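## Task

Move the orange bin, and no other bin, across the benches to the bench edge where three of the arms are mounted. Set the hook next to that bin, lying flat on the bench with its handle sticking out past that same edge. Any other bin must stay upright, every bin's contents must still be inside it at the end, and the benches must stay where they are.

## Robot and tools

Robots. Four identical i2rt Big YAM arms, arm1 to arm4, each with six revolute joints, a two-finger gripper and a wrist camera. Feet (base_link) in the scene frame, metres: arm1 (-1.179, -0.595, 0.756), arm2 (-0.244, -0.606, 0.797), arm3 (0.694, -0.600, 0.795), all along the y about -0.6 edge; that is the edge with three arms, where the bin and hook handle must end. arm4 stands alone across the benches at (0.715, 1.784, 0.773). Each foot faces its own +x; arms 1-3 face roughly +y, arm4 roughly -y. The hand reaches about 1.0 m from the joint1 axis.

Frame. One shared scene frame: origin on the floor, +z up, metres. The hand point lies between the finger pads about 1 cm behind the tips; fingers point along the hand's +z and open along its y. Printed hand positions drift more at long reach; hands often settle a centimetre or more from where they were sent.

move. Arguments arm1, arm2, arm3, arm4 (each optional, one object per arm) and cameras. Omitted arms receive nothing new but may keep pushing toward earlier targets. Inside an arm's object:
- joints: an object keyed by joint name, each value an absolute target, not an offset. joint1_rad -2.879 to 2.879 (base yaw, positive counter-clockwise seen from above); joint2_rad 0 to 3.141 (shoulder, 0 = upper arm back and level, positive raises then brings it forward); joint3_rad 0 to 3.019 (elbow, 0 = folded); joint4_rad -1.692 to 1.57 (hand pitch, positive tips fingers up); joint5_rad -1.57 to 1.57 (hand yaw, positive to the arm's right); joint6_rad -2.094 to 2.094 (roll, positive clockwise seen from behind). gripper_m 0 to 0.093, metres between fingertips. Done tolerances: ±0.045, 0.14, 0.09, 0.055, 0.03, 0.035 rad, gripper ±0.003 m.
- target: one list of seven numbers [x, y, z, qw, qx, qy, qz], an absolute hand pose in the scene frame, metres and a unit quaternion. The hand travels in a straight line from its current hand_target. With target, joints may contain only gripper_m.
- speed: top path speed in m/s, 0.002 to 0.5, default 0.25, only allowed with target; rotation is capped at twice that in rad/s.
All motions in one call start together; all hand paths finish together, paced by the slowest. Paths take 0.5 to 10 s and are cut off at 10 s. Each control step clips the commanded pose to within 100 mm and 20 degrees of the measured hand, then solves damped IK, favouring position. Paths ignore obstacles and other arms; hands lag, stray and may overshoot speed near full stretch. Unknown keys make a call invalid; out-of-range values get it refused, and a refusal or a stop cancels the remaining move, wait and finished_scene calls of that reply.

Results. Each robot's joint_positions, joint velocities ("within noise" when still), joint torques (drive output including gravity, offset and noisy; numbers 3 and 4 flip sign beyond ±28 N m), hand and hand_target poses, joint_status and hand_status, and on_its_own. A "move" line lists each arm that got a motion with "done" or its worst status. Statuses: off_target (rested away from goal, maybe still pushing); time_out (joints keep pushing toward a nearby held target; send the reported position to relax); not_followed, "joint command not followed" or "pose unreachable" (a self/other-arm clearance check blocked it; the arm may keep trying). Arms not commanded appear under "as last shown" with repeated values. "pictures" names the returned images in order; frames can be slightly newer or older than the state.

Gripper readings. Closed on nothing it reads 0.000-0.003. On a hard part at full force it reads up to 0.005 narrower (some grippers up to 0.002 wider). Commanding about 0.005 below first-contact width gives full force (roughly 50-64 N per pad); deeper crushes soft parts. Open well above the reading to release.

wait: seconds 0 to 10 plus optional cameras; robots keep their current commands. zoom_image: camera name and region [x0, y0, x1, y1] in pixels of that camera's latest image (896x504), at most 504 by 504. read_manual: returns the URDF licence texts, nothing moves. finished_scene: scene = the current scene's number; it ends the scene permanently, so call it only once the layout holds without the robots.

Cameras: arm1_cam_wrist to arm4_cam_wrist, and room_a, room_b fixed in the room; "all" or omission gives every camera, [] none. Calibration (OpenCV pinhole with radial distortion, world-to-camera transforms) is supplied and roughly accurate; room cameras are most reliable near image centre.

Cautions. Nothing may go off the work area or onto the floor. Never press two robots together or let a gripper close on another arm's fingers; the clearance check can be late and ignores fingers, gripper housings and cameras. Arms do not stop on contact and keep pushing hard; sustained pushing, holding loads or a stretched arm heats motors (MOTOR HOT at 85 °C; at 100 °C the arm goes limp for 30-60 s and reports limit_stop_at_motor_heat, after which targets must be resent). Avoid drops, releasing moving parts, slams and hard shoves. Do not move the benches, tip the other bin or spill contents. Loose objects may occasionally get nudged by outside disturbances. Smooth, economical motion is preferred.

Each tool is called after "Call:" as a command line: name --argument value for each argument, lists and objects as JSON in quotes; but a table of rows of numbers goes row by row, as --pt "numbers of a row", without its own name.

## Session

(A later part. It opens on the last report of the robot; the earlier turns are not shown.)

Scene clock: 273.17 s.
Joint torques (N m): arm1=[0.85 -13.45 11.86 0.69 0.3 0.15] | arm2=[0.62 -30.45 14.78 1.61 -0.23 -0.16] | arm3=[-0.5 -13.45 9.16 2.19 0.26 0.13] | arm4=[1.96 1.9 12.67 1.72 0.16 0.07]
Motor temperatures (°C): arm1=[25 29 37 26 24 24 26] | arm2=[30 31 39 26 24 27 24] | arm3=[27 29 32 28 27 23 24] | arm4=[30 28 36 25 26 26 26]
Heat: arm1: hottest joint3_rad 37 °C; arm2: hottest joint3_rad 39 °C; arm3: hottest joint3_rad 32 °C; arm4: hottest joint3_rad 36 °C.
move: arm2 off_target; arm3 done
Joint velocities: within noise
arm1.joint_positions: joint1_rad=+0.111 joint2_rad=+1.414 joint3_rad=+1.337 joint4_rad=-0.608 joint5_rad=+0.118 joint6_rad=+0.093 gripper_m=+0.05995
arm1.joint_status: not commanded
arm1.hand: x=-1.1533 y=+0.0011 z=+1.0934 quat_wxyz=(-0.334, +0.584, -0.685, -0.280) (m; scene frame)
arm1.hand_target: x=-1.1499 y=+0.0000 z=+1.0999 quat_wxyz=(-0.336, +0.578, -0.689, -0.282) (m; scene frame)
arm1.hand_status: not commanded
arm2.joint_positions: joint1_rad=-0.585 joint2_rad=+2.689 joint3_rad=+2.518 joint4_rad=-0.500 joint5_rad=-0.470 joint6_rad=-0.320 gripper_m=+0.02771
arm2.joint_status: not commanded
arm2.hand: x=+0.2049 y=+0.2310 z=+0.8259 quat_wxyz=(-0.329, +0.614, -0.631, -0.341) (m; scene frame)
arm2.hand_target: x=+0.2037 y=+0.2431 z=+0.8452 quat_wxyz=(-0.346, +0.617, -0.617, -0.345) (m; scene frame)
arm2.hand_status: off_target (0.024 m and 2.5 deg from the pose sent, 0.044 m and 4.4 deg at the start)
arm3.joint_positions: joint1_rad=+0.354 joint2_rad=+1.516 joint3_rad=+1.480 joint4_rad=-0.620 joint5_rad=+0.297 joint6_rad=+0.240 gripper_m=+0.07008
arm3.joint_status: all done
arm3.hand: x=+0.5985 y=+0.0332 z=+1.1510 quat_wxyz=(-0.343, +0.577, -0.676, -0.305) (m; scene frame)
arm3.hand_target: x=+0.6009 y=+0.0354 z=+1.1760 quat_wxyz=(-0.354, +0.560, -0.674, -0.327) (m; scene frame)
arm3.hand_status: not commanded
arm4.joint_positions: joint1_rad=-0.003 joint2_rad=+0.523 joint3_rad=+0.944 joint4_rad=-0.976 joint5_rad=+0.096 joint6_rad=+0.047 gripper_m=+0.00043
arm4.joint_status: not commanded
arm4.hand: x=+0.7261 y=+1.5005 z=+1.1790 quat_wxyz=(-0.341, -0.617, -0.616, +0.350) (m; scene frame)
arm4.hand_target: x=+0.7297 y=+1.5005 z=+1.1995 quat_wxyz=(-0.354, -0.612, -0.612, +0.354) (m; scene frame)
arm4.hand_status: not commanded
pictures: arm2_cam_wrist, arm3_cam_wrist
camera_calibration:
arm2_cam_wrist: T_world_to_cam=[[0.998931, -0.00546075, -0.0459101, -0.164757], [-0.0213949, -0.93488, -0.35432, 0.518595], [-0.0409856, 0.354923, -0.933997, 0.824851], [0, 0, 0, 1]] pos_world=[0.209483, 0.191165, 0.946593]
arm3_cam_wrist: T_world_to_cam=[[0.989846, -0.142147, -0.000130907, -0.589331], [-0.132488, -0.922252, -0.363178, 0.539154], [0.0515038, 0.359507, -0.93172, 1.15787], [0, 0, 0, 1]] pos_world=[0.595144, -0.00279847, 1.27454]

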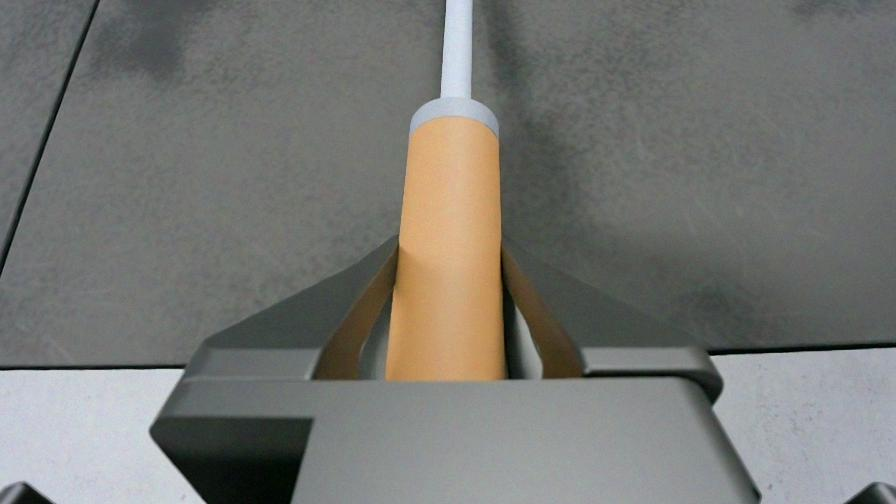

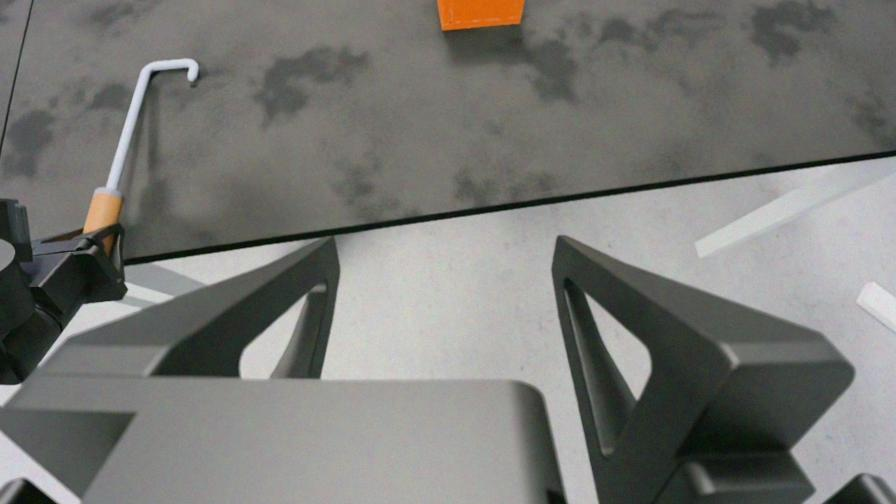

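Call:
move --arm2 '{"target":[0.205,0.24,0.79,0.345,-0.617,0.617,0.345],"speed":0.1}' --cameras '["arm2_cam_wrist","arm3_cam_wrist"]'

Scene clock: 277.67 s.
Joint torques (N m): arm1=[0.79 -13.45 11.86 0.7 0.3 0.15] | arm2=[0.26 -29.92 10.61 2.37 -0.29 -0.16] | arm3=[-0.32 -13.63 9.07 2.19 0.27 0.15] | arm4=[1.96 1.9 12.67 1.72 0.15 0.07]
Motor temperatures (°C): arm1=[25 29 37 26 24 24 26] | arm2=[30 32 40 26 24 27 24] | arm3=[27 29 32 28 27 23 24] | arm4=[30 28 36 25 26 26 26]
Heat: arm1: hottest joint3_rad 37 °C; arm2: hottest joint3_rad 40 °C; arm3: hottest joint3_rad 32 °C; arm4: hottest joint3_rad 36 °C.
move: arm2 off_target
Joint velocities: within noise
arm1, arm3, arm4: as last shown
arm2.joint_positions: joint1_rad=-0.585 joint2_rad=+2.726 joint3_rad=+2.519 joint4_rad=-0.424 joint5_rad=-0.472 joint6_rad=-0.323 gripper_m=+0.02772
arm2.joint_status: not commanded
arm2.hand: x=+0.2079 y=+0.2365 z=+0.8055 quat_wxyz=(-0.346, +0.613, -0.621, -0.345) (m; scene frame)
arm2.hand_target: x=+0.2045 y=+0.2393 z=+0.7904 quat_wxyz=(-0.345, +0.617, -0.617, -0.345) (m; scene frame)
arm2.hand_status: off_target (0.016 m and 0.6 deg from the pose sent, 0.037 m and 2.5 deg at the start)
arm3.joint_positions: joint1_rad=+0.354 joint2_rad=+1.516 joint3_rad=+1.480 joint4_rad=-0.620 joint5_rad=+0.298 joint6_rad=+0.240 gripper_m=+0.07008
arm3.hand_target: x=+0.6010 y=+0.0354 z=+1.1760 quat_wxyz=(-0.354, +0.560, -0.674, -0.326) (m; scene frame)
pictures: arm2_cam_wrist, arm3_cam_wrist
camera_calibration:
arm2_cam_wrist: T_world_to_cam=[[0.999725, -0.00159098, -0.0233776, -0.187916], [-0.0104935, -0.922452, -0.385969, 0.53689], [-0.0209507, 0.386108, -0.922216, 0.782971], [0, 0, 0, 1]] pos_world=[0.209902, 0.192646, 0.924898]
arm3_cam_wrist: T_world_to_cam=[[0.989799, -0.142469, 0.000160867, -0.589774], [-0.132676, -0.922172, -0.363313, 0.539451], [0.0519094, 0.359586, -0.931667, 1.15756], [0, 0, 0, 1]] pos_world=[0.595242, -0.0027989, 1.27454]

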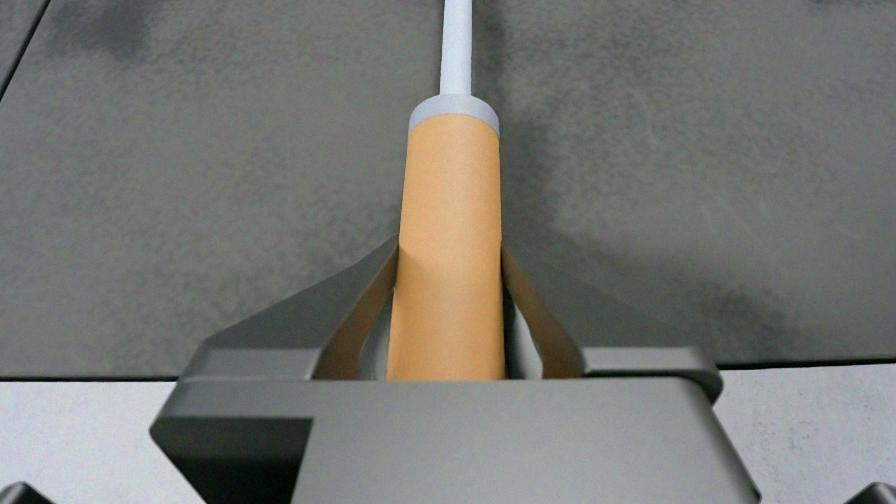

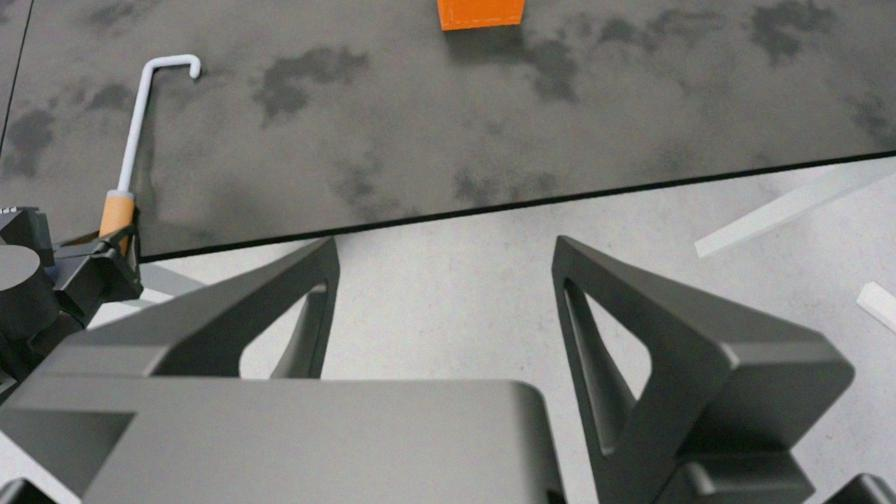

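Call:
move --arm2 '{"target":[0.205,0.24,0.78,0.345,-0.617,0.617,0.345],"speed":0.1}' --cameras '[]'

Call:
move --arm2 '{"joints":{"gripper_m":0.06}}' --cameras '["arm2_cam_wrist"]'

Call:
move --arm2 '{"target":[0.18,0.14,0.97,0.345,-0.617,0.617,0.345]}' --cameras '[]'

Call:
move --arm2 '{"target":[-0.24,0.0,1.1,0.345,-0.617,0.617,0.345],"speed":0.4}' --cameras '["arm3_cam_wrist"]'

Scene clock: 285.47 s.
Joint torques (N m): arm1=[0.79 -13.39 11.86 0.72 0.3 0.15] | arm2=[0.32 -29.22 10.35 2.29 -0.24 -0.16] | arm3=[-0.44 -13.57 9.14 2.19 0.26 0.13] | arm4=[1.96 1.85 12.67 1.72 0.16 0.07]
Motor temperatures (°C): arm1=[25 29 37 26 24 24 26] | arm2=[30 34 39 26 24 27 24] | arm3=[27 29 33 28 27 23 24] | arm4=[30 27 36 25 26 26 26]
Heat: arm1: hottest joint3_rad 37 °C; arm2: hottest joint3_rad 39 °C; arm3: hottest joint3_rad 33 °C; arm4: hottest joint3_rad 36 °C.
move: arm2 off_target
Joint velocities: within noise
arm1, arm3, arm4: as last shown
arm2.joint_positions: joint1_rad=-0.585 joint2_rad=+2.733 joint3_rad=+2.519 joint4_rad=-0.408 joint5_rad=-0.473 joint6_rad=-0.323 gripper_m=+0.02772
arm2.joint_status: not commanded
arm2.hand: x=+0.2084 y=+0.2376 z=+0.8025 quat_wxyz=(-0.349, +0.613, -0.618, -0.346) (m; scene frame)
arm2.hand_target: x=+0.2043 y=+0.2390 z=+0.7805 quat_wxyz=(-0.345, +0.617, -0.617, -0.345) (m; scene frame)
arm2.hand_status: off_target (0.023 m and 0.7 deg from the pose sent, 0.026 m and 0.6 deg at the start)
pictures: none
No camera images: "cameras" was empty.

Scene clock: 286.10 s.
Joint torques (N m): arm1=[0.85 -13.39 11.86 0.7 0.3 0.15] | arm2=[0.26 -29.39 10.33 2.3 -0.22 -0.16] | arm3=[-0.38 -13.45 9.11 2.15 0.26 0.15] | arm4=[1.96 1.96 12.67 1.73 0.16 0.07]
Motor temperatures (°C): arm1=[25 29 37 26 24 24 26] | arm2=[30 34 39 26 24 27 24] | arm3=[27 29 33 28 27 23 24] | arm4=[30 27 36 25 26 26 26]
Heat: arm1: hottest joint3_rad 37 °C; arm2: hottest joint3_rad 39 °C; arm3: hottest joint3_rad 33 °C; arm4: hottest joint3_rad 36 °C.
move: arm2 done
Joint velocities: within noise
arm1, arm3, arm4: as last shown
arm2.joint_positions: joint1_rad=-0.585 joint2_rad=+2.735 joint3_rad=+2.519 joint4_rad=-0.408 joint5_rad=-0.473 joint6_rad=-0.323 gripper_m=+0.05982
arm2.joint_status: all done
arm2.hand: x=+0.2081 y=+0.2374 z=+0.8004 quat_wxyz=(-0.348, +0.613, -0.619, -0.346) (m; scene frame)
arm2.hand_target: x=+0.2043 y=+0.2389 z=+0.7804 quat_wxyz=(-0.345, +0.617, -0.617, -0.345) (m; scene frame)
arm2.hand_status: not commanded
pictures: arm2_cam_wrist
camera_calibration:
arm2_cam_wrist: T_world_to_cam=[[0.999798, 0.00021509, -0.0200911, -0.191418], [-0.00768172, -0.919884, -0.392116, 0.539537], [-0.0185658, 0.392191, -0.919696, 0.77393], [0, 0, 0, 1]] pos_world=[0.209892, 0.192824, 0.919496]

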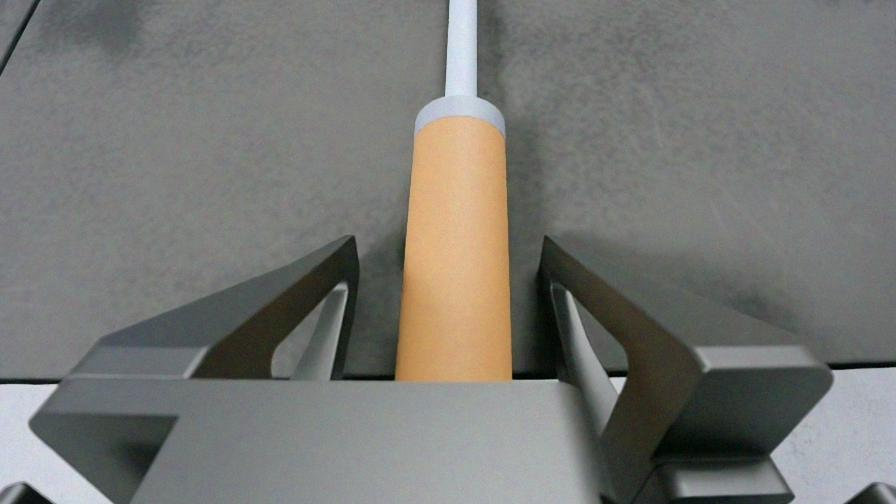

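Scene clock: 287.90 s.
Joint torques (N m): arm1=[0.79 -13.39 11.85 0.7 0.3 0.15] | arm2=[-0.56 -26.34 9.24 1.66 -0.36 -0.22] | arm3=[-0.44 -13.51 9.11 2.17 0.27 0.13] | arm4=[1.96 1.9 12.67 1.72 0.16 0.07]
Motor temperatures (°C): arm1=[25 28 37 26 24 24 26] | arm2=[30 34 39 26 24 27 24] | arm3=[27 29 34 28 27 23 24] | arm4=[30 27 36 25 26 26 26]
Heat: arm1: hottest joint3_rad 37 °C; arm2: hottest joint3_rad 39 °C; arm3: hottest joint3_rad 34 °C; arm4: hottest joint3_rad 36 °C.
move: arm2 off_target
Joint velocities: within noise
arm1, arm3, arm4: as last shown
arm2.joint_positions: joint1_rad=-0.619 joint2_rad=+2.198 joint3_rad=+1.990 joint4_rad=-0.414 joint5_rad=-0.505 joint6_rad=-0.346 gripper_m=+0.05992
arm2.joint_status: not commanded
arm2.hand: x=+0.1778 y=+0.1428 z=+0.9847 quat_wxyz=(-0.353, +0.613, -0.615, -0.349) (m; scene frame)
arm2.hand_target: x=+0.1798 y=+0.1399 z=+0.9703 quat_wxyz=(-0.345, +0.617, -0.617, -0.345) (m; scene frame)
arm2.hand_status: off_target (0.015 m and 1.2 deg from the pose sent, 0.198 m and 0.6 deg at the start)
arm3.hand_target: x=+0.6009 y=+0.0354 z=+1.1760 quat_wxyz=(-0.354, +0.560, -0.674, -0.326) (m; scene frame)
pictures: none
No camera images: "cameras" was empty.

Scene clock: 290.10 s.
Joint torques (N m): arm1=[0.79 -13.45 11.85 0.7 0.3 0.15] | arm2=[-0.56 -14.45 9.24 1.65 0.16 0.05] | arm3=[-0.44 -13.57 9.09 2.11 0.26 0.14] | arm4=[1.96 1.96 12.67 1.72 0.16 0.07]
Motor temperatures (°C): arm1=[25 28 37 26 24 24 26] | arm2=[30 34 39 26 24 27 24] | arm3=[27 29 34 28 27 23 24] | arm4=[30 27 36 25 26 26 26]
Heat: arm1: hottest joint3_rad 37 °C; arm2: hottest joint3_rad 39 °C; arm3: hottest joint3_rad 34 °C; arm4: hottest joint3_rad 36 °C.
move: arm2 done
Joint velocities: within noise
arm1, arm3, arm4: as last shown
arm2.joint_positions: joint1_rad=-0.010 joint2_rad=+1.404 joint3_rad=+1.184 joint4_rad=-0.320 joint5_rad=-0.003 joint6_rad=-0.021 gripper_m=+0.05992
arm2.joint_status: not commanded
arm2.hand: x=-0.2429 y=+0.0030 z=+1.1045 quat_wxyz=(-0.350, +0.621, -0.609, -0.349) (m; scene frame)
arm2.hand_target: x=-0.2399 y=+0.0000 z=+1.1000 quat_wxyz=(-0.345, +0.617, -0.617, -0.345) (m; scene frame)
arm2.hand_status: done (0.006 m and 1.3 deg from the pose sent, 0.456 m and 1.2 deg at the start; pose on its path clipped on 13 of 66 steps)
pictures: arm3_cam_wrist
camera_calibration:
arm3_cam_wrist: T_world_to_cam=[[0.989799, -0.142469, 0.000160867, -0.589774], [-0.132676, -0.922172, -0.363313, 0.539451], [0.0519094, 0.359586, -0.931667, 1.15756], [0, 0, 0, 1]] pos_world=[0.595242, -0.0027989, 1.27454]

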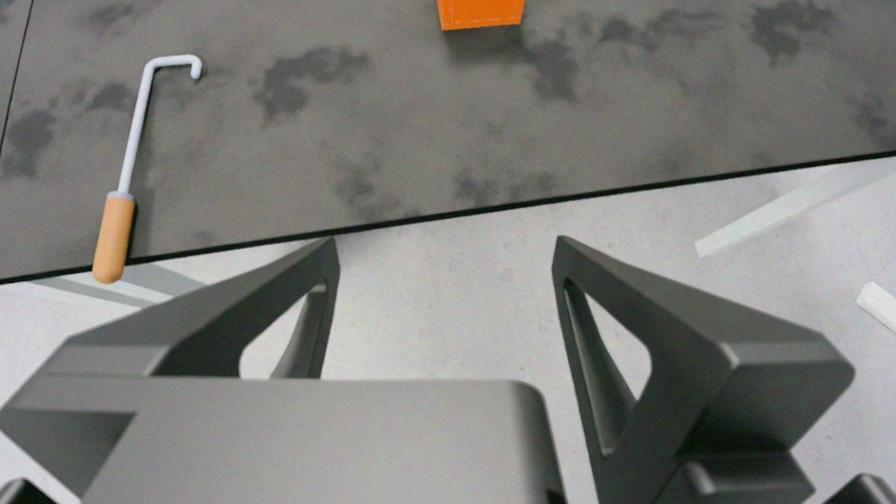

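Call:
move --arm3 '{"target":[0.215,0.17,0.94,0.287,-0.709,0.497,0.410]}' --cameras '["arm3_cam_wrist"]'

Scene clock: 300.50 s.
Joint torques (N m): arm1=[0.85 -13.39 11.86 0.7 0.3 0.15] | arm2=[-0.5 -14.45 9.22 1.65 0.16 0.05] | arm3=[-0.5 -20.78 11.99 1.13 0.02 -0.04] | arm4=[1.96 1.85 12.67 1.73 0.16 0.07]
Motor temperatures (°C): arm1=[25 28 37 26 24 24 26] | arm2=[30 33 38 26 24 27 24] | arm3=[27 29 35 28 27 23 24] | arm4=[30 27 36 25 26 26 26]
Heat: arm1: hottest joint3_rad 37 °C; arm2: hottest joint3_rad 38 °C; arm3: hottest joint3_rad 35 °C; arm4: hottest joint3_rad 36 °C.
move: arm3 off_target
Joint velocities: within noise
arm1, arm2, arm4: as last shown
arm3.joint_positions: joint1_rad=+0.724 joint2_rad=+2.302 joint3_rad=+1.981 joint4_rad=-0.270 joint5_rad=+0.217 joint6_rad=+0.139 gripper_m=+0.07008
arm3.joint_status: not commanded
arm3.hand: x=+0.2241 y=+0.1546 z=+0.9100 quat_wxyz=(-0.278, +0.718, -0.505, -0.391) (m; scene frame)
arm3.hand_target: x=+0.2168 y=+0.1676 z=+0.9403 quat_wxyz=(-0.287, +0.709, -0.497, -0.410) (m; scene frame)
arm3.hand_status: off_target (0.035 m and 2.8 deg from the pose sent, 0.459 m and 29.0 deg at the start)
pictures: arm3_cam_wrist
camera_calibration:
arm3_cam_wrist: T_world_to_cam=[[0.93955, 0.341771, 0.0209322, -0.284369], [0.320335, -0.855734, -0.406332, 0.441474], [-0.12096, 0.388474, -0.913486, 0.926535], [0, 0, 0, 1]] pos_world=[0.237833, 0.115038, 1.03171]

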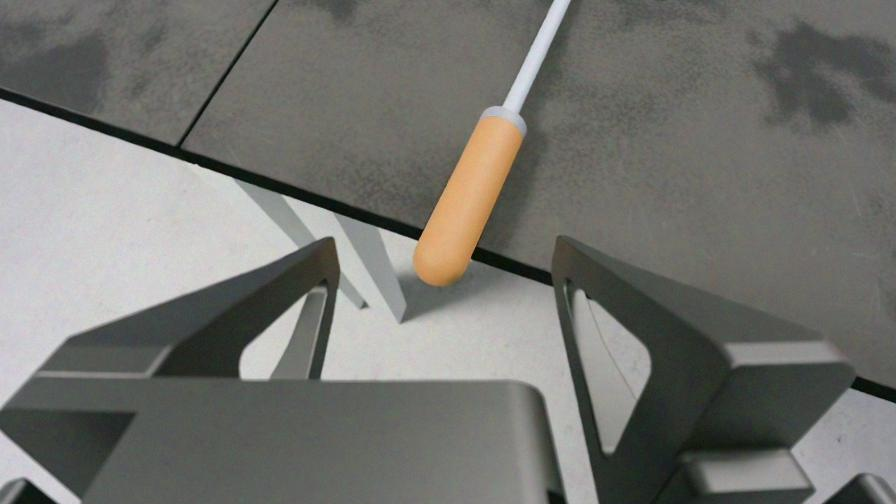

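Call:
move --arm3 '{"target":[0.201,0.262,0.825,0.287,-0.709,0.497,0.410],"speed":0.15}' --cameras '["arm3_cam_wrist"]'

Call:
move --arm3 '{"target":[0.201,0.264,0.773,0.287,-0.709,0.497,0.410],"speed":0.1}' --cameras '["arm3_cam_wrist"]'

Scene clock: 311.20 s.
Joint torques (N m): arm1=[0.79 -13.45 11.86 0.7 0.3 0.15] | arm2=[-0.5 -14.39 9.22 1.62 0.16 0.05] | arm3=[-0.67 -23 12.15 1.16 0.11 -0.04] | arm4=[1.96 1.9 12.66 1.72 0.16 0.07]
Motor temperatures (°C): arm1=[25 28 37 26 24 24 26] | arm2=[30 32 38 26 24 27 24] | arm3=[27 30 35 28 27 23 24] | arm4=[30 27 37 25 26 26 26]
Heat: arm1: hottest joint3_rad 37 °C; arm2: hottest joint3_rad 38 °C; arm3: hottest joint3_rad 35 °C; arm4: hottest joint3_rad 37 °C.
move: arm3 off_target
Joint velocities: within noise
arm1, arm2, arm4: as last shown
arm3.joint_positions: joint1_rad=+0.680 joint2_rad=+2.780 joint3_rad=+2.624 joint4_rad=-0.409 joint5_rad=+0.173 joint6_rad=+0.114 gripper_m=+0.07008
arm3.joint_status: not commanded
arm3.hand: x=+0.2013 y=+0.2509 z=+0.8095 quat_wxyz=(-0.278, +0.715, -0.501, -0.400) (m; scene frame)
arm3.hand_target: x=+0.2022 y=+0.2602 z=+0.8254 quat_wxyz=(-0.288, +0.708, -0.496, -0.411) (m; scene frame)
arm3.hand_status: off_target (0.019 m and 1.7 deg from the pose sent, 0.139 m and 2.8 deg at the start)
pictures: arm3_cam_wrist
camera_calibration:
arm3_cam_wrist: T_world_to_cam=[[0.937372, 0.34807, 0.0134521, -0.288777], [0.320598, -0.846997, -0.424043, 0.502494], [-0.136203, 0.401799, -0.905542, 0.787857], [0, 0, 0, 1]] pos_world=[0.216901, 0.209566, 0.930402]

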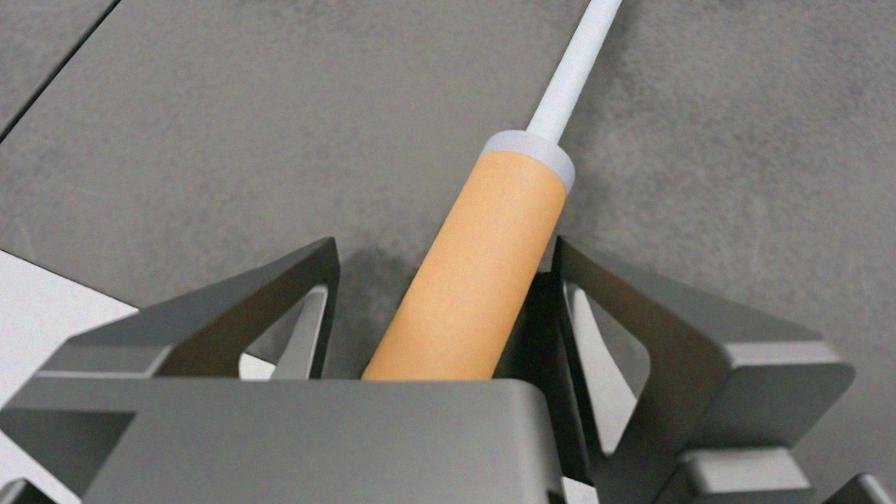

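Scene clock: 312.73 s.
Joint torques (N m): arm1=[0.79 -13.39 11.86 0.69 0.3 0.15] | arm2=[-0.56 -14.45 9.25 1.68 0.15 0.04] | arm3=[-0.73 -20.19 10.24 1.42 0.05 -0.05] | arm4=[1.96 1.9 12.66 1.73 0.15 0.07]
Motor temperatures (°C): arm1=[25 28 37 26 24 24 26] | arm2=[30 32 38 26 24 27 24] | arm3=[27 30 35 28 27 23 24] | arm4=[30 27 37 25 26 26 26]
Heat: arm1: hottest joint3_rad 37 °C; arm2: hottest joint3_rad 38 °C; arm3: hottest joint3_rad 35 °C; arm4: hottest joint3_rad 37 °C.
move: arm3 off_target
Joint velocities: within noise
arm1.joint_positions: joint1_rad=+0.111 joint2_rad=+1.414 joint3_rad=+1.337 joint4_rad=-0.608 joint5_rad=+0.118 joint6_rad=+0.093 gripper_m=+0.05995
arm1.joint_status: not commanded
arm1.hand: x=-1.1533 y=+0.0011 z=+1.0934 quat_wxyz=(-0.334, +0.584, -0.685, -0.280) (m; scene frame)
arm1.hand_target: x=-1.1499 y=+0.0000 z=+1.0999 quat_wxyz=(-0.336, +0.578, -0.689, -0.282) (m; scene frame)
arm1.hand_status: not commanded
arm2: as last shown
arm3.joint_positions: joint1_rad=+0.680 joint2_rad=+2.811 joint3_rad=+2.647 joint4_rad=-0.348 joint5_rad=+0.173 joint6_rad=+0.114 gripper_m=+0.07008
arm3.joint_status: not commanded
arm3.hand: x=+0.1970 y=+0.2579 z=+0.8061 quat_wxyz=(-0.288, +0.702, -0.496, -0.422) (m; scene frame)
arm3.hand_target: x=+0.2032 y=+0.2603 z=+0.7738 quat_wxyz=(-0.287, +0.709, -0.497, -0.411) (m; scene frame)
arm3.hand_status: off_target (0.034 m and 1.5 deg from the pose sent, 0.039 m and 1.7 deg at the start)
arm4.joint_positions: joint1_rad=-0.003 joint2_rad=+0.523 joint3_rad=+0.944 joint4_rad=-0.976 joint5_rad=+0.096 joint6_rad=+0.047 gripper_m=+0.00043
arm4.joint_status: not commanded
arm4.hand: x=+0.7261 y=+1.5005 z=+1.1790 quat_wxyz=(-0.341, -0.617, -0.616, +0.350) (m; scene frame)
arm4.hand_target: x=+0.7297 y=+1.5005 z=+1.1995 quat_wxyz=(-0.354, -0.612, -0.612, +0.354) (m; scene frame)
arm4.hand_status: not commanded
pictures: arm3_cam_wrist
camera_calibration:
arm3_cam_wrist: T_world_to_cam=[[0.937562, 0.347806, 0.00282708, -0.278504], [0.308085, -0.826661, -0.470866, 0.543375], [-0.161433, 0.442337, -0.8822, 0.757101], [0, 0, 0, 1]] pos_world=[0.21593, 0.211159, 0.924559]

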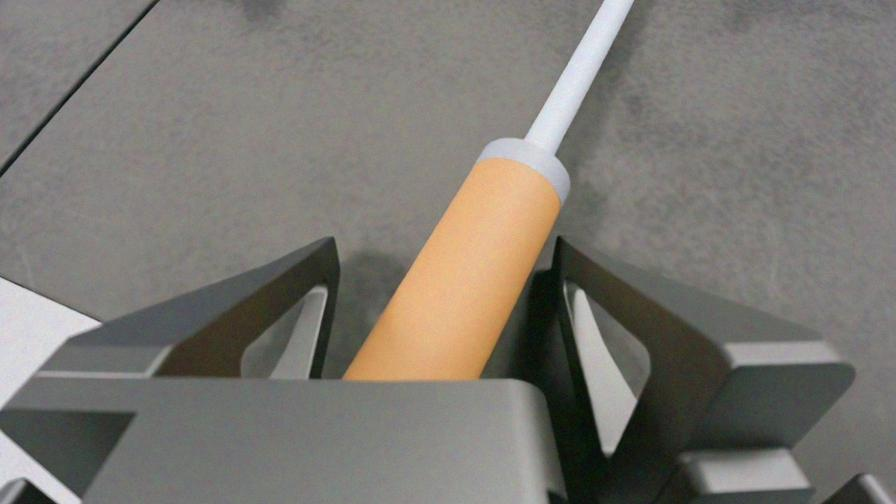

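Call:
move --arm3 '{"joints":{"gripper_m":0.012}}' --cameras '[]'

Call:
move --arm3 '{"target":[0.33,0.08,1.08,0.287,-0.709,0.497,0.410]}' --cameras '[]'

Call:
move --arm3 '{"target":[0.66,0.0,1.14,0.354,-0.612,0.612,0.354]}' --cameras '["arm3_cam_wrist","room_b"]'

Scene clock: 319.27 s.
Joint torques (N m): arm1=[0.79 -13.39 11.86 0.69 0.3 0.15] | arm2=[-0.44 -14.39 9.22 1.63 0.15 0.05] | arm3=[-0.67 -20.31 10.03 1.36 0.15 0.01] | arm4=[1.96 1.9 12.67 1.72 0.16 0.07]
Motor temperatures (°C): arm1=[25 28 37 26 24 24 26] | arm2=[30 32 37 26 24 27 24] | arm3=[27 31 36 28 27 23 24] | arm4=[30 27 37 25 26 26 26]
Heat: arm1: hottest joint3_rad 37 °C; arm2: hottest joint3_rad 37 °C; arm3: hottest joint3_rad 36 °C; arm4: hottest joint3_rad 37 °C.
move: arm3 off_target
Joint velocities: within noise
arm1, arm2, arm4: as last shown
arm3.joint_positions: joint1_rad=+0.679 joint2_rad=+2.814 joint3_rad=+2.652 joint4_rad=-0.346 joint5_rad=+0.171 joint6_rad=+0.108 gripper_m=+0.02847
arm3.joint_status: gripper_m off_target (ended at +0.02850, target +0.01200)
arm3.hand: x=+0.1973 y=+0.2588 z=+0.8061 quat_wxyz=(-0.289, +0.703, -0.494, -0.423) (m; scene frame)
arm3.hand_target: x=+0.2032 y=+0.2602 z=+0.7738 quat_wxyz=(-0.287, +0.709, -0.497, -0.411) (m; scene frame)
arm3.hand_status: not commanded
pictures: none
No camera images: "cameras" was empty.

Scene clock: 322.27 s.
Joint torques (N m): arm1=[0.79 -13.39 11.86 0.7 0.3 0.15] | arm2=[-0.56 -14.51 9.24 1.66 0.16 0.05] | arm3=[-0.73 -21.6 12.38 1.94 0.17 -0.08] | arm4=[1.96 1.9 12.66 1.73 0.16 0.07]
Motor temperatures (°C): arm1=[25 28 37 26 24 24 26] | arm2=[30 32 37 26 24 27 24] | arm3=[27 31 36 28 27 23 24] | arm4=[30 27 37 25 26 26 26]
Heat: arm1: hottest joint3_rad 37 °C; arm2: hottest joint3_rad 37 °C; arm3: hottest joint3_rad 36 °C; arm4: hottest joint3_rad 37 °C.
move: arm3 off_target
Joint velocities: within noise
arm1, arm2, arm4: as last shown
arm3.joint_positions: joint1_rad=+0.659 joint2_rad=+1.886 joint3_rad=+1.514 joint4_rad=-0.322 joint5_rad=+0.153 joint6_rad=+0.105 gripper_m=+0.02847
arm3.joint_status: not commanded
arm3.hand: x=+0.3367 y=+0.0559 z=+0.9727 quat_wxyz=(-0.253, +0.741, -0.514, -0.349) (m; scene frame)
arm3.hand_target: x=+0.3346 y=+0.0708 z=+1.0696 quat_wxyz=(-0.288, +0.709, -0.497, -0.410) (m; scene frame)
arm3.hand_status: off_target (0.110 m and 9.1 deg from the pose sent, 0.353 m and 1.6 deg at the start; pose on its path clipped on 67 of 90 steps)
pictures: none
No camera images: "cameras" was empty.

Scene clock: 324.50 s.
Joint torques (N m): arm1=[0.79 -13.45 11.85 0.7 0.3 0.15] | arm2=[-0.56 -14.45 9.25 1.66 0.16 0.05] | arm3=[0.26 -14.68 8.96 1.98 0.06 -0.06] | arm4=[1.96 1.9 12.66 1.73 0.16 0.07]
Motor temperatures (°C): arm1=[25 28 37 26 24 24 26] | arm2=[30 32 37 26 24 27 24] | arm3=[27 31 36 28 27 23 25] | arm4=[30 27 37 25 26 26 26]
Heat: arm1: hottest joint3_rad 37 °C; arm2: hottest joint3_rad 37 °C; arm3: hottest joint3_rad 36 °C; arm4: hottest joint3_rad 37 °C.
move: arm3 off_target
Joint velocities: within noise
arm1, arm2, arm4: as last shown
arm3.joint_positions: joint1_rad=+0.196 joint2_rad=+1.413 joint3_rad=+1.213 joint4_rad=-0.412 joint5_rad=+0.068 joint6_rad=+0.053 gripper_m=+0.02846
arm3.joint_status: not commanded
arm3.hand: x=+0.6631 y=+0.0031 z=+1.0955 quat_wxyz=(-0.328, +0.621, -0.632, -0.327) (m; scene frame)
arm3.hand_target: x=+0.6602 y=-0.0009 z=+1.1393 quat_wxyz=(-0.354, +0.612, -0.612, -0.354) (m; scene frame)
arm3.hand_status: off_target (0.045 m and 4.9 deg from the pose sent, 0.368 m and 21.9 deg at the start; pose on its path clipped on 18 of 67 steps)
pictures: arm3_cam_wrist, room_b
camera_calibration:
arm3_cam_wrist: T_world_to_cam=[[0.999915, -0.0064391, 0.0113391, -0.677229], [-0.00173681, -0.927591, -0.373592, 0.424545], [0.0129236, 0.373541, -0.927524, 1.13458], [0, 0, 0, 1]] pos_world=[0.663246, -0.0343677, 1.21863]

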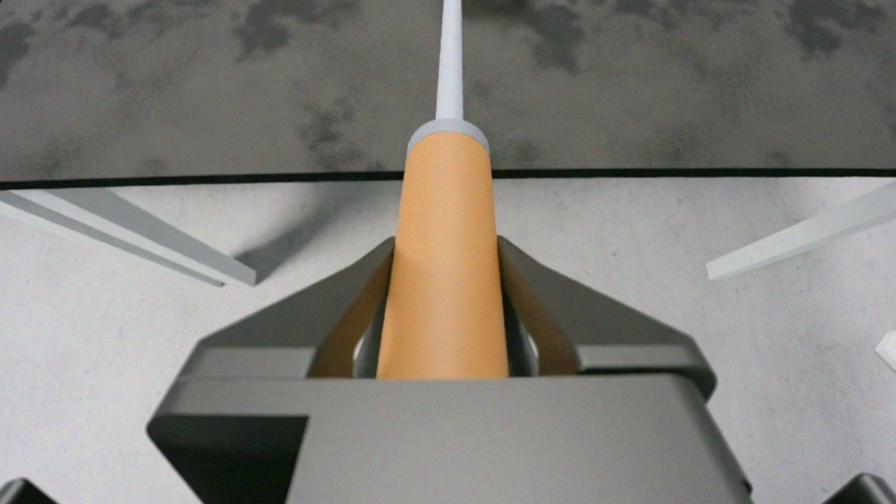

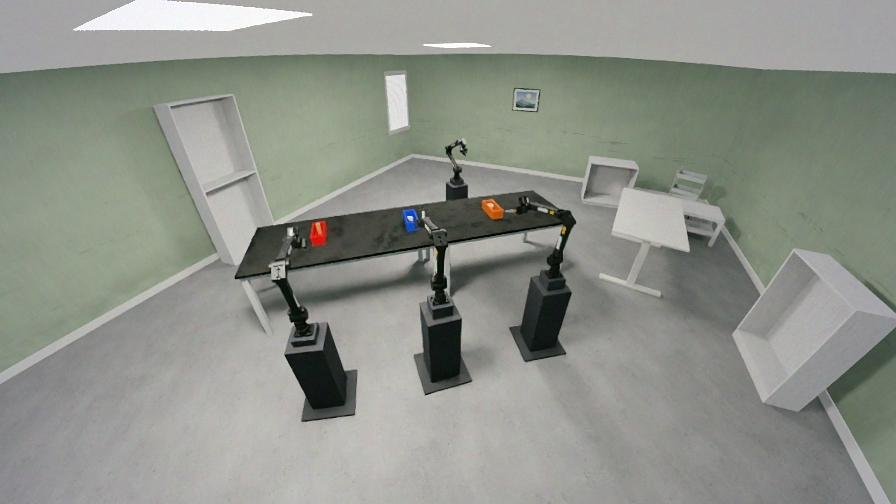

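Call:
move --arm3 '{"target":[0.74,0.02,1.17,0.171,0.171,-0.687,-0.687],"speed":0.4}' --cameras '["arm3_cam_wrist","room_a"]'

Scene clock: 352.23 s.
Joint torques (N m): arm1=[0.85 -13.45 11.85 0.69 0.3 0.15] | arm2=[-0.44 -14.39 9.22 1.66 0.16 0.05] | arm3=[-0.44 -13.22 8.46 3.6 -0.05 -0.05] | arm4=[2.02 1.85 12.67 1.72 0.15 0.07]
Motor temperatures (°C): arm1=[25 28 38 26 24 24 26] | arm2=[30 31 36 26 24 27 23] | arm3=[27 31 35 28 27 23 25] | arm4=[30 27 37 25 26 26 26]
Heat: arm1: hottest joint3_rad 38 °C; arm2: hottest joint3_rad 36 °C; arm3: hottest joint3_rad 35 °C; arm4: hottest joint3_rad 37 °C.
move: arm3 off_target
Joint velocities: within noise
arm1, arm2, arm4: as last shown
arm3.joint_positions: joint1_rad=-0.136 joint2_rad=+1.503 joint3_rad=+1.086 joint4_rad=+0.316 joint5_rad=-0.749 joint6_rad=+1.571 gripper_m=+0.02846
arm3.joint_status: not commanded
arm3.hand: x=+0.7392 y=+0.0204 z=+1.1358 quat_wxyz=(+0.188, +0.154, -0.715, -0.656) (m; scene frame)
arm3.hand_target: x=+0.7397 y=+0.0187 z=+1.1698 quat_wxyz=(+0.171, +0.171, -0.687, -0.686) (m; scene frame)
arm3.hand_status: off_target (0.034 m and 5.5 deg from the pose sent, 0.108 m and 89.9 deg at the start)
pictures: arm3_cam_wrist, room_a
camera_calibration:
arm3_cam_wrist: T_world_to_cam=[[-0.00872534, -0.0876486, -0.996113, 1.13777], [-0.478678, -0.874235, 0.0811174, 0.290713], [-0.877947, 0.477525, -0.0343274, 0.806387], [0, 0, 0, 1]] pos_world=[0.857051, -0.0311943, 1.13745]

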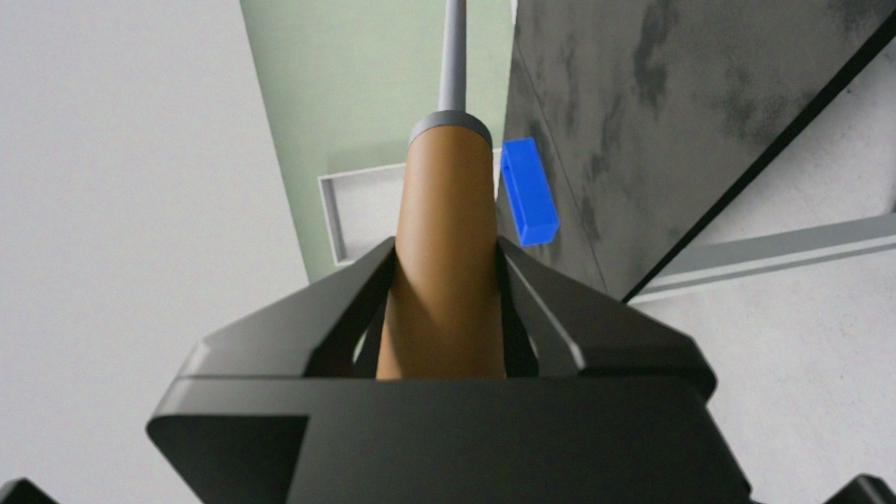

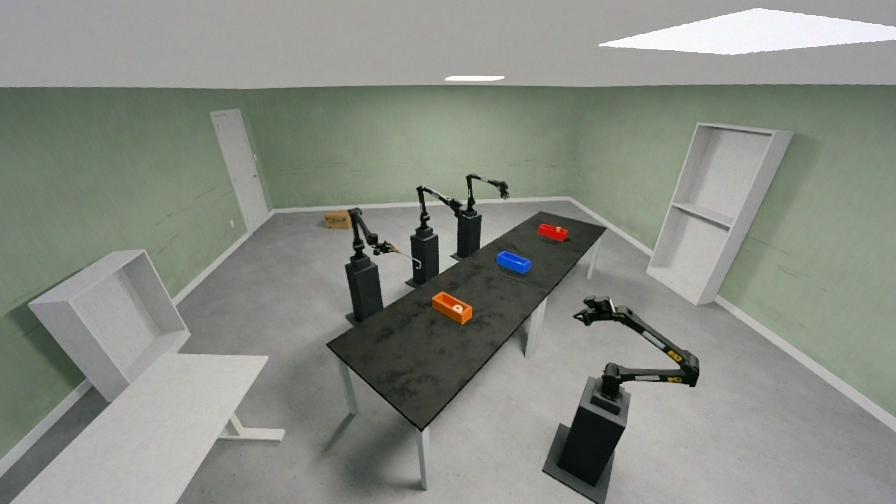

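Call:
zoom_image --camera "room_a" --region '[340, 220, 500, 340]'

Scaled by 3.150 from the camera's 896x504 image, which has a finer 1280x720 frame.

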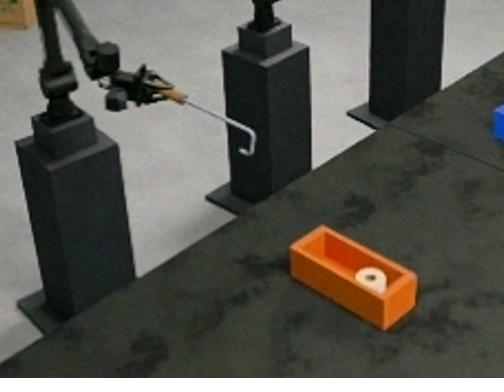

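Call:
move --arm3 '{"target":[0.745,0.355,1.12,0.171,0.171,-0.687,-0.687]}' --cameras '["arm3_cam_wrist","room_a"]'

Call:
zoom_image --camera "room_a" --region '[340, 220, 500, 340]'

Scene clock: 375.97 s.
Joint torques (N m): arm1=[0.79 -13.39 11.85 0.7 0.3 0.15] | arm2=[-0.56 -14.45 9.24 1.65 0.16 0.04] | arm3=[0.56 -24.47 14.72 2.25 0.01 -0.08] | arm4=[1.96 1.9 12.66 1.72 0.16 0.07]
Motor temperatures (°C): arm1=[25 28 38 26 24 24 26] | arm2=[30 30 36 26 24 27 23] | arm3=[27 31 37 28 27 23 26] | arm4=[30 27 37 25 26 26 26]
Heat: arm1: hottest joint3_rad 38 °C; arm2: hottest joint3_rad 36 °C; arm3: hottest joint3_rad 37 °C; arm4: hottest joint3_rad 37 °C.
move: arm3 off_target
Joint velocities: within noise
arm1, arm4: as last shown
arm1.joint_positions: joint1_rad=+0.111 joint2_rad=+1.414 joint3_rad=+1.337 joint4_rad=-0.608 joint5_rad=+0.118 joint6_rad=+0.094 gripper_m=+0.05995
arm2.joint_positions: joint1_rad=-0.010 joint2_rad=+1.404 joint3_rad=+1.184 joint4_rad=-0.320 joint5_rad=-0.003 joint6_rad=-0.021 gripper_m=+0.05992
arm2.joint_status: not commanded
arm2.hand: x=-0.2429 y=+0.0030 z=+1.1045 quat_wxyz=(-0.350, +0.621, -0.609, -0.349) (m; scene frame)
arm2.hand_target: x=-0.2399 y=+0.0000 z=+1.1000 quat_wxyz=(-0.345, +0.617, -0.617, -0.345) (m; scene frame)
arm2.hand_status: not commanded
arm3.joint_positions: joint1_rad=-0.051 joint2_rad=+2.387 joint3_rad=+2.021 joint4_rad=+0.204 joint5_rad=-0.656 joint6_rad=+1.576 gripper_m=+0.02847
arm3.joint_status: not commanded
arm3.hand: x=+0.7503 y=+0.3122 z=+0.9681 quat_wxyz=(+0.193, +0.143, -0.736, -0.633) (m; scene frame)
arm3.hand_target: x=+0.7455 y=+0.3235 z=+1.0639 quat_wxyz=(+0.171, +0.170, -0.686, -0.686) (m; scene frame)
arm3.hand_status: off_target (0.158 m and 9.3 deg from the pose sent, 0.335 m and 5.6 deg at the start; pose on its path clipped on 96 of 110 steps)
arm4.joint_positions: joint1_rad=-0.003 joint2_rad=+0.523 joint3_rad=+0.944 joint4_rad=-0.976 joint5_rad=+0.096 joint6_rad=+0.048 gripper_m=+0.00043
arm4.hand: x=+0.7261 y=+1.5005 z=+1.1790 quat_wxyz=(-0.341, -0.618, -0.616, +0.350) (m; scene frame)
pictures: arm3_cam_wrist, room_a
camera_calibration:
arm3_cam_wrist: T_world_to_cam=[[-0.0161236, -0.152244, -0.988211, 1.01439], [-0.484998, -0.863093, 0.140882, 0.508313], [-0.874366, 0.481552, -0.059922, 0.691881], [0, 0, 0, 1]] pos_world=[0.867844, 0.25998, 0.972283]

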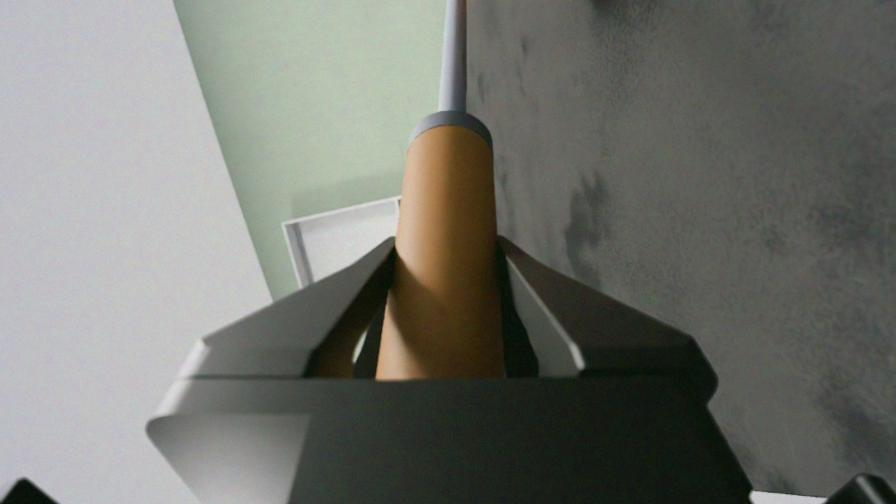

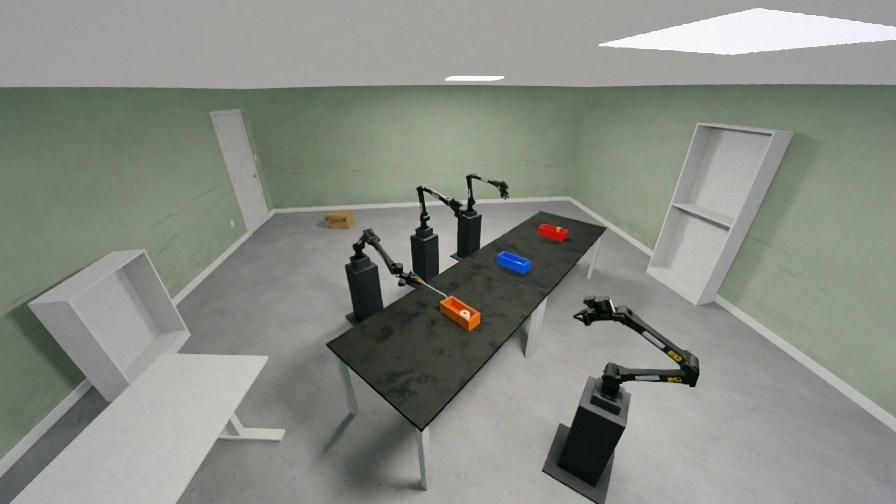

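Scaled by 3.150 from the camera's 896x504 image, which has a finer 1280x720 frame.

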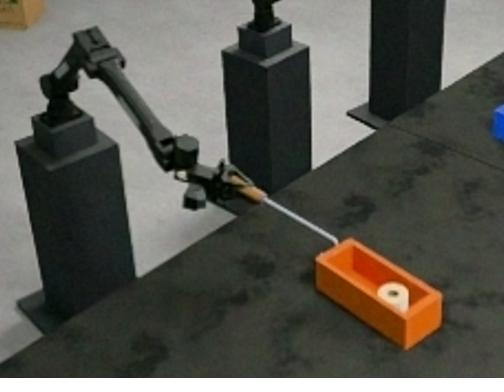

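Call:
move --arm3 '{"target":[0.74,0.10,1.15,0.171,0.171,-0.687,-0.687]}' --arm4 '{"target":[0.745,1.08,0.86,0.354,0.612,0.612,-0.354],"speed":0.4}' --cameras '["arm4_cam_wrist"]'

Scene clock: 384.43 s.
Joint torques (N m): arm1=[0.79 -13.45 11.86 0.7 0.3 0.15] | arm2=[-0.5 -14.45 9.24 1.65 0.15 0.04] | arm3=[-0.79 -18.2 10.3 2.25 -0.23 -0.1] | arm4=[0.03 -20.19 10.91 2.19 -0.03 -0.09]
Motor temperatures (°C): arm1=[25 28 38 26 24 24 25] | arm2=[30 30 36 26 24 27 23] | arm3=[27 31 37 28 27 23 26] | arm4=[30 27 37 25 26 26 26]
Heat: arm1: hottest joint3_rad 38 °C; arm2: hottest joint3_rad 36 °C; arm3: hottest joint3_rad 37 °C; arm4: hottest joint3_rad 37 °C.
move: arm3 off_target; arm4 off_target
Joint velocities: within noise
arm1, arm2: as last shown
arm3.joint_positions: joint1_rad=-0.093 joint2_rad=+1.736 joint3_rad=+1.246 joint4_rad=+0.371 joint5_rad=-0.707 joint6_rad=+1.576 gripper_m=+0.02846
arm3.joint_status: not commanded
arm3.hand: x=+0.7349 y=+0.0982 z=+1.0863 quat_wxyz=(+0.192, +0.151, -0.722, -0.648) (m; scene frame)
arm3.hand_target: x=+0.7390 y=+0.0967 z=+1.1491 quat_wxyz=(+0.170, +0.171, -0.686, -0.686) (m; scene frame)
arm3.hand_status: off_target (0.064 m and 6.8 deg from the pose sent, 0.280 m and 9.3 deg at the start; pose on its path clipped on 59 of 87 steps)
arm4.joint_positions: joint1_rad=-0.035 joint2_rad=+1.884 joint3_rad=+1.121 joint4_rad=+0.209 joint5_rad=+0.050 joint6_rad=+0.036 gripper_m=+0.00043
arm4.joint_status: not commanded
arm4.hand: x=+0.7526 y=+1.0974 z=+0.8514 quat_wxyz=(-0.348, -0.616, -0.618, +0.343) (m; scene frame)
arm4.hand_target: x=+0.7448 y=+1.0811 z=+0.8603 quat_wxyz=(-0.354, -0.612, -0.612, +0.354) (m; scene frame)
arm4.hand_status: off_target (0.021 m and 1.7 deg from the pose sent, 0.528 m and 1.7 deg at the start; pose on its path clipped on 12 of 87 steps)
pictures: arm4_cam_wrist
camera_calibration:
arm4_cam_wrist: T_world_to_cam=[[-0.999243, -0.0385434, -0.00535249, 0.801476], [-0.0325313, 0.9029, -0.428617, -0.591285], [0.0213531, -0.428119, -0.90347, 1.34652], [0, 0, 0, 1]] pos_world=[0.752881, 1.14123, 0.967396]

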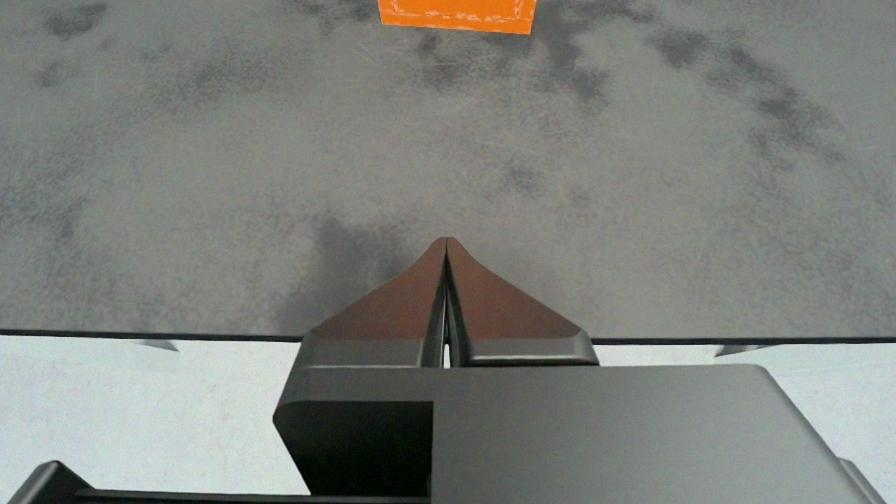

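Call:
move --arm4 '{"target":[0.74,0.93,0.813,0.354,0.612,0.612,-0.354]}' --cameras '[]'

Call:
move --arm4 '{"target":[0.735,0.762,0.815,0.354,0.612,0.612,-0.354],"speed":0.12}' --cameras '["arm4_cam_wrist","room_a"]'

Call:
zoom_image --camera "room_a" --region '[340, 220, 500, 340]'

Scene clock: 392.93 s.
Joint torques (N m): arm1=[0.79 -13.45 11.86 0.69 0.3 0.15] | arm2=[-0.62 -14.45 9.24 1.66 0.16 0.04] | arm3=[-0.85 -18.14 10.26 2.19 -0.22 -0.11] | arm4=[0.15 -26.87 12.15 1.77 -0.04 -0.09]
Motor temperatures (°C): arm1=[25 28 38 26 24 24 25] | arm2=[30 30 36 26 24 27 23] | arm3=[27 32 37 28 27 23 26] | arm4=[30 27 38 25 26 26 26]
Heat: arm1: hottest joint3_rad 38 °C; arm2: hottest joint3_rad 36 °C; arm3: hottest joint3_rad 37 °C; arm4: hottest joint3_rad 38 °C.
move: arm4 off_target
Joint velocities: within noise
arm1, arm2, arm3: as last shown
arm4.joint_positions: joint1_rad=-0.054 joint2_rad=+2.260 joint3_rad=+1.658 joint4_rad=+0.065 joint5_rad=+0.034 joint6_rad=+0.027 gripper_m=+0.00043
arm4.joint_status: not commanded
arm4.hand: x=+0.7495 y=+0.9438 z=+0.8130 quat_wxyz=(-0.353, -0.614, -0.615, +0.347) (m; scene frame)
arm4.hand_target: x=+0.7399 y=+0.9312 z=+0.8131 quat_wxyz=(-0.354, -0.612, -0.612, +0.354) (m; scene frame)
arm4.hand_status: off_target (0.017 m and 0.8 deg from the pose sent, 0.172 m and 1.7 deg at the start)
pictures: none
No camera images: "cameras" was empty.

Scene clock: 395.50 s.
Joint torques (N m): arm1=[0.79 -13.45 11.85 0.69 0.3 0.15] | arm2=[-0.5 -14.45 9.24 1.66 0.16 0.04] | arm3=[-0.62 -17.85 10.29 2.17 -0.23 -0.1] | arm4=[0.03 -33.9 14.56 2.69 -0.05 -0.09]
Motor temperatures (°C): arm1=[25 28 38 26 24 24 25] | arm2=[30 30 36 26 24 27 23] | arm3=[27 32 37 28 27 23 26] | arm4=[30 28 39 25 26 26 26]
Heat: arm1: hottest joint3_rad 38 °C; arm2: hottest joint3_rad 36 °C; arm3: hottest joint3_rad 37 °C; arm4: hottest joint3_rad 39 °C.
move: arm4 off_target
Joint velocities: within noise
arm1.joint_positions: joint1_rad=+0.111 joint2_rad=+1.414 joint3_rad=+1.337 joint4_rad=-0.608 joint5_rad=+0.118 joint6_rad=+0.094 gripper_m=+0.05995
arm1.joint_status: not commanded
arm1.hand: x=-1.1533 y=+0.0011 z=+1.0934 quat_wxyz=(-0.334, +0.584, -0.685, -0.280) (m; scene frame)
arm1.hand_target: x=-1.1499 y=+0.0000 z=+1.0999 quat_wxyz=(-0.336, +0.578, -0.689, -0.282) (m; scene frame)
arm1.hand_status: not commanded
arm2, arm3: as last shown
arm4.joint_positions: joint1_rad=-0.066 joint2_rad=+2.908 joint3_rad=+2.872 joint4_rad=-0.400 joint5_rad=+0.018 joint6_rad=+0.019 gripper_m=+0.00043
arm4.joint_status: not commanded
arm4.hand: x=+0.7484 y=+0.7745 z=+0.8097 quat_wxyz=(-0.386, -0.594, -0.598, +0.375) (m; scene frame)
arm4.hand_target: x=+0.7347 y=+0.7692 z=+0.8158 quat_wxyz=(-0.395, -0.587, -0.588, +0.391) (m; scene frame)
arm4.hand_status: off_target (0.019 m and 5.1 deg from the pose sent, 0.182 m and 0.8 deg at the start; a joint's target at an end of its range on 24 of 77 steps)
pictures: arm4_cam_wrist, room_a
camera_calibration:
arm4_cam_wrist: T_world_to_cam=[[-0.998995, -0.0443195, -0.00672763, 0.790065], [-0.0339957, 0.846853, -0.53074, -0.190495], [0.0292194, -0.529978, -0.847508, 1.1984], [0, 0, 0, 1]] pos_world=[0.747778, 0.831461, 0.919864]

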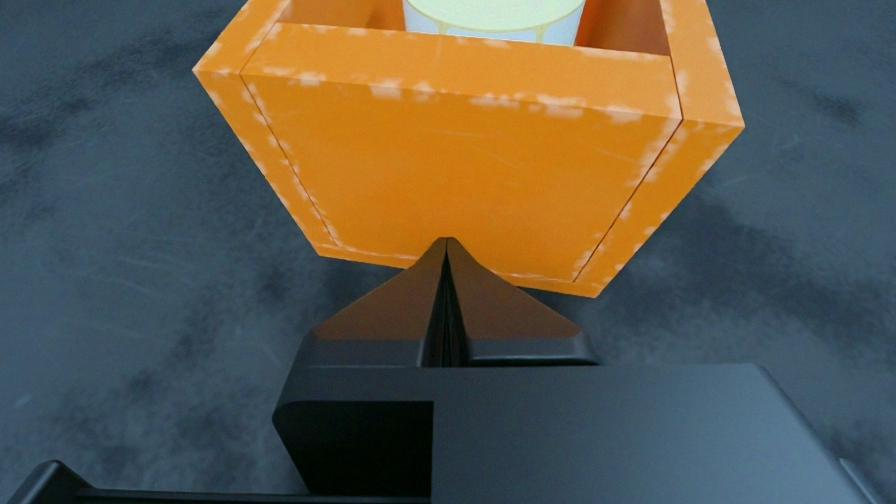

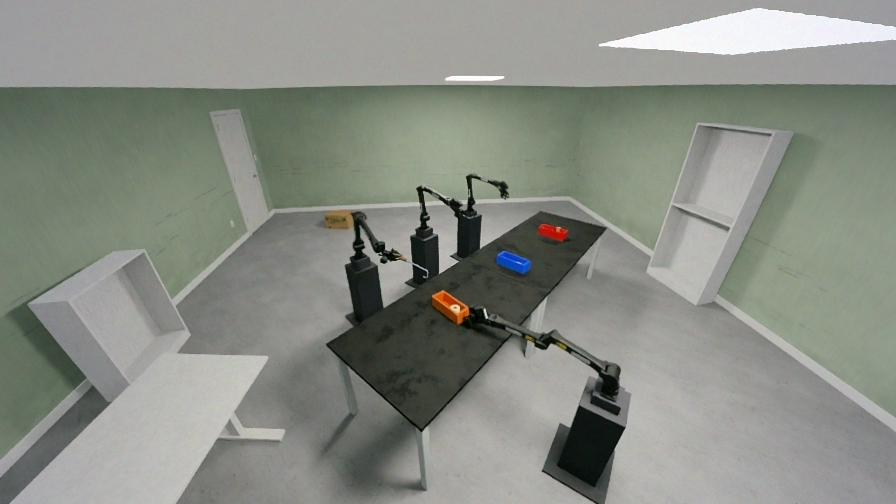

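Scaled by 3.150 from the camera's 896x504 image, which has a finer 1280x720 frame.

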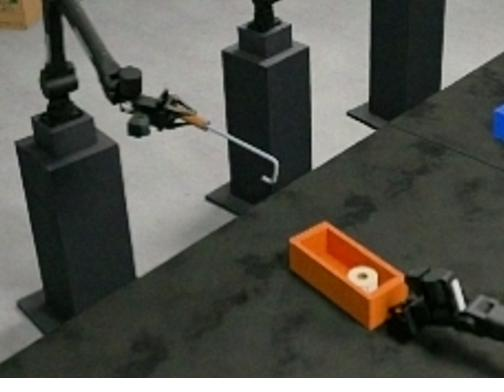

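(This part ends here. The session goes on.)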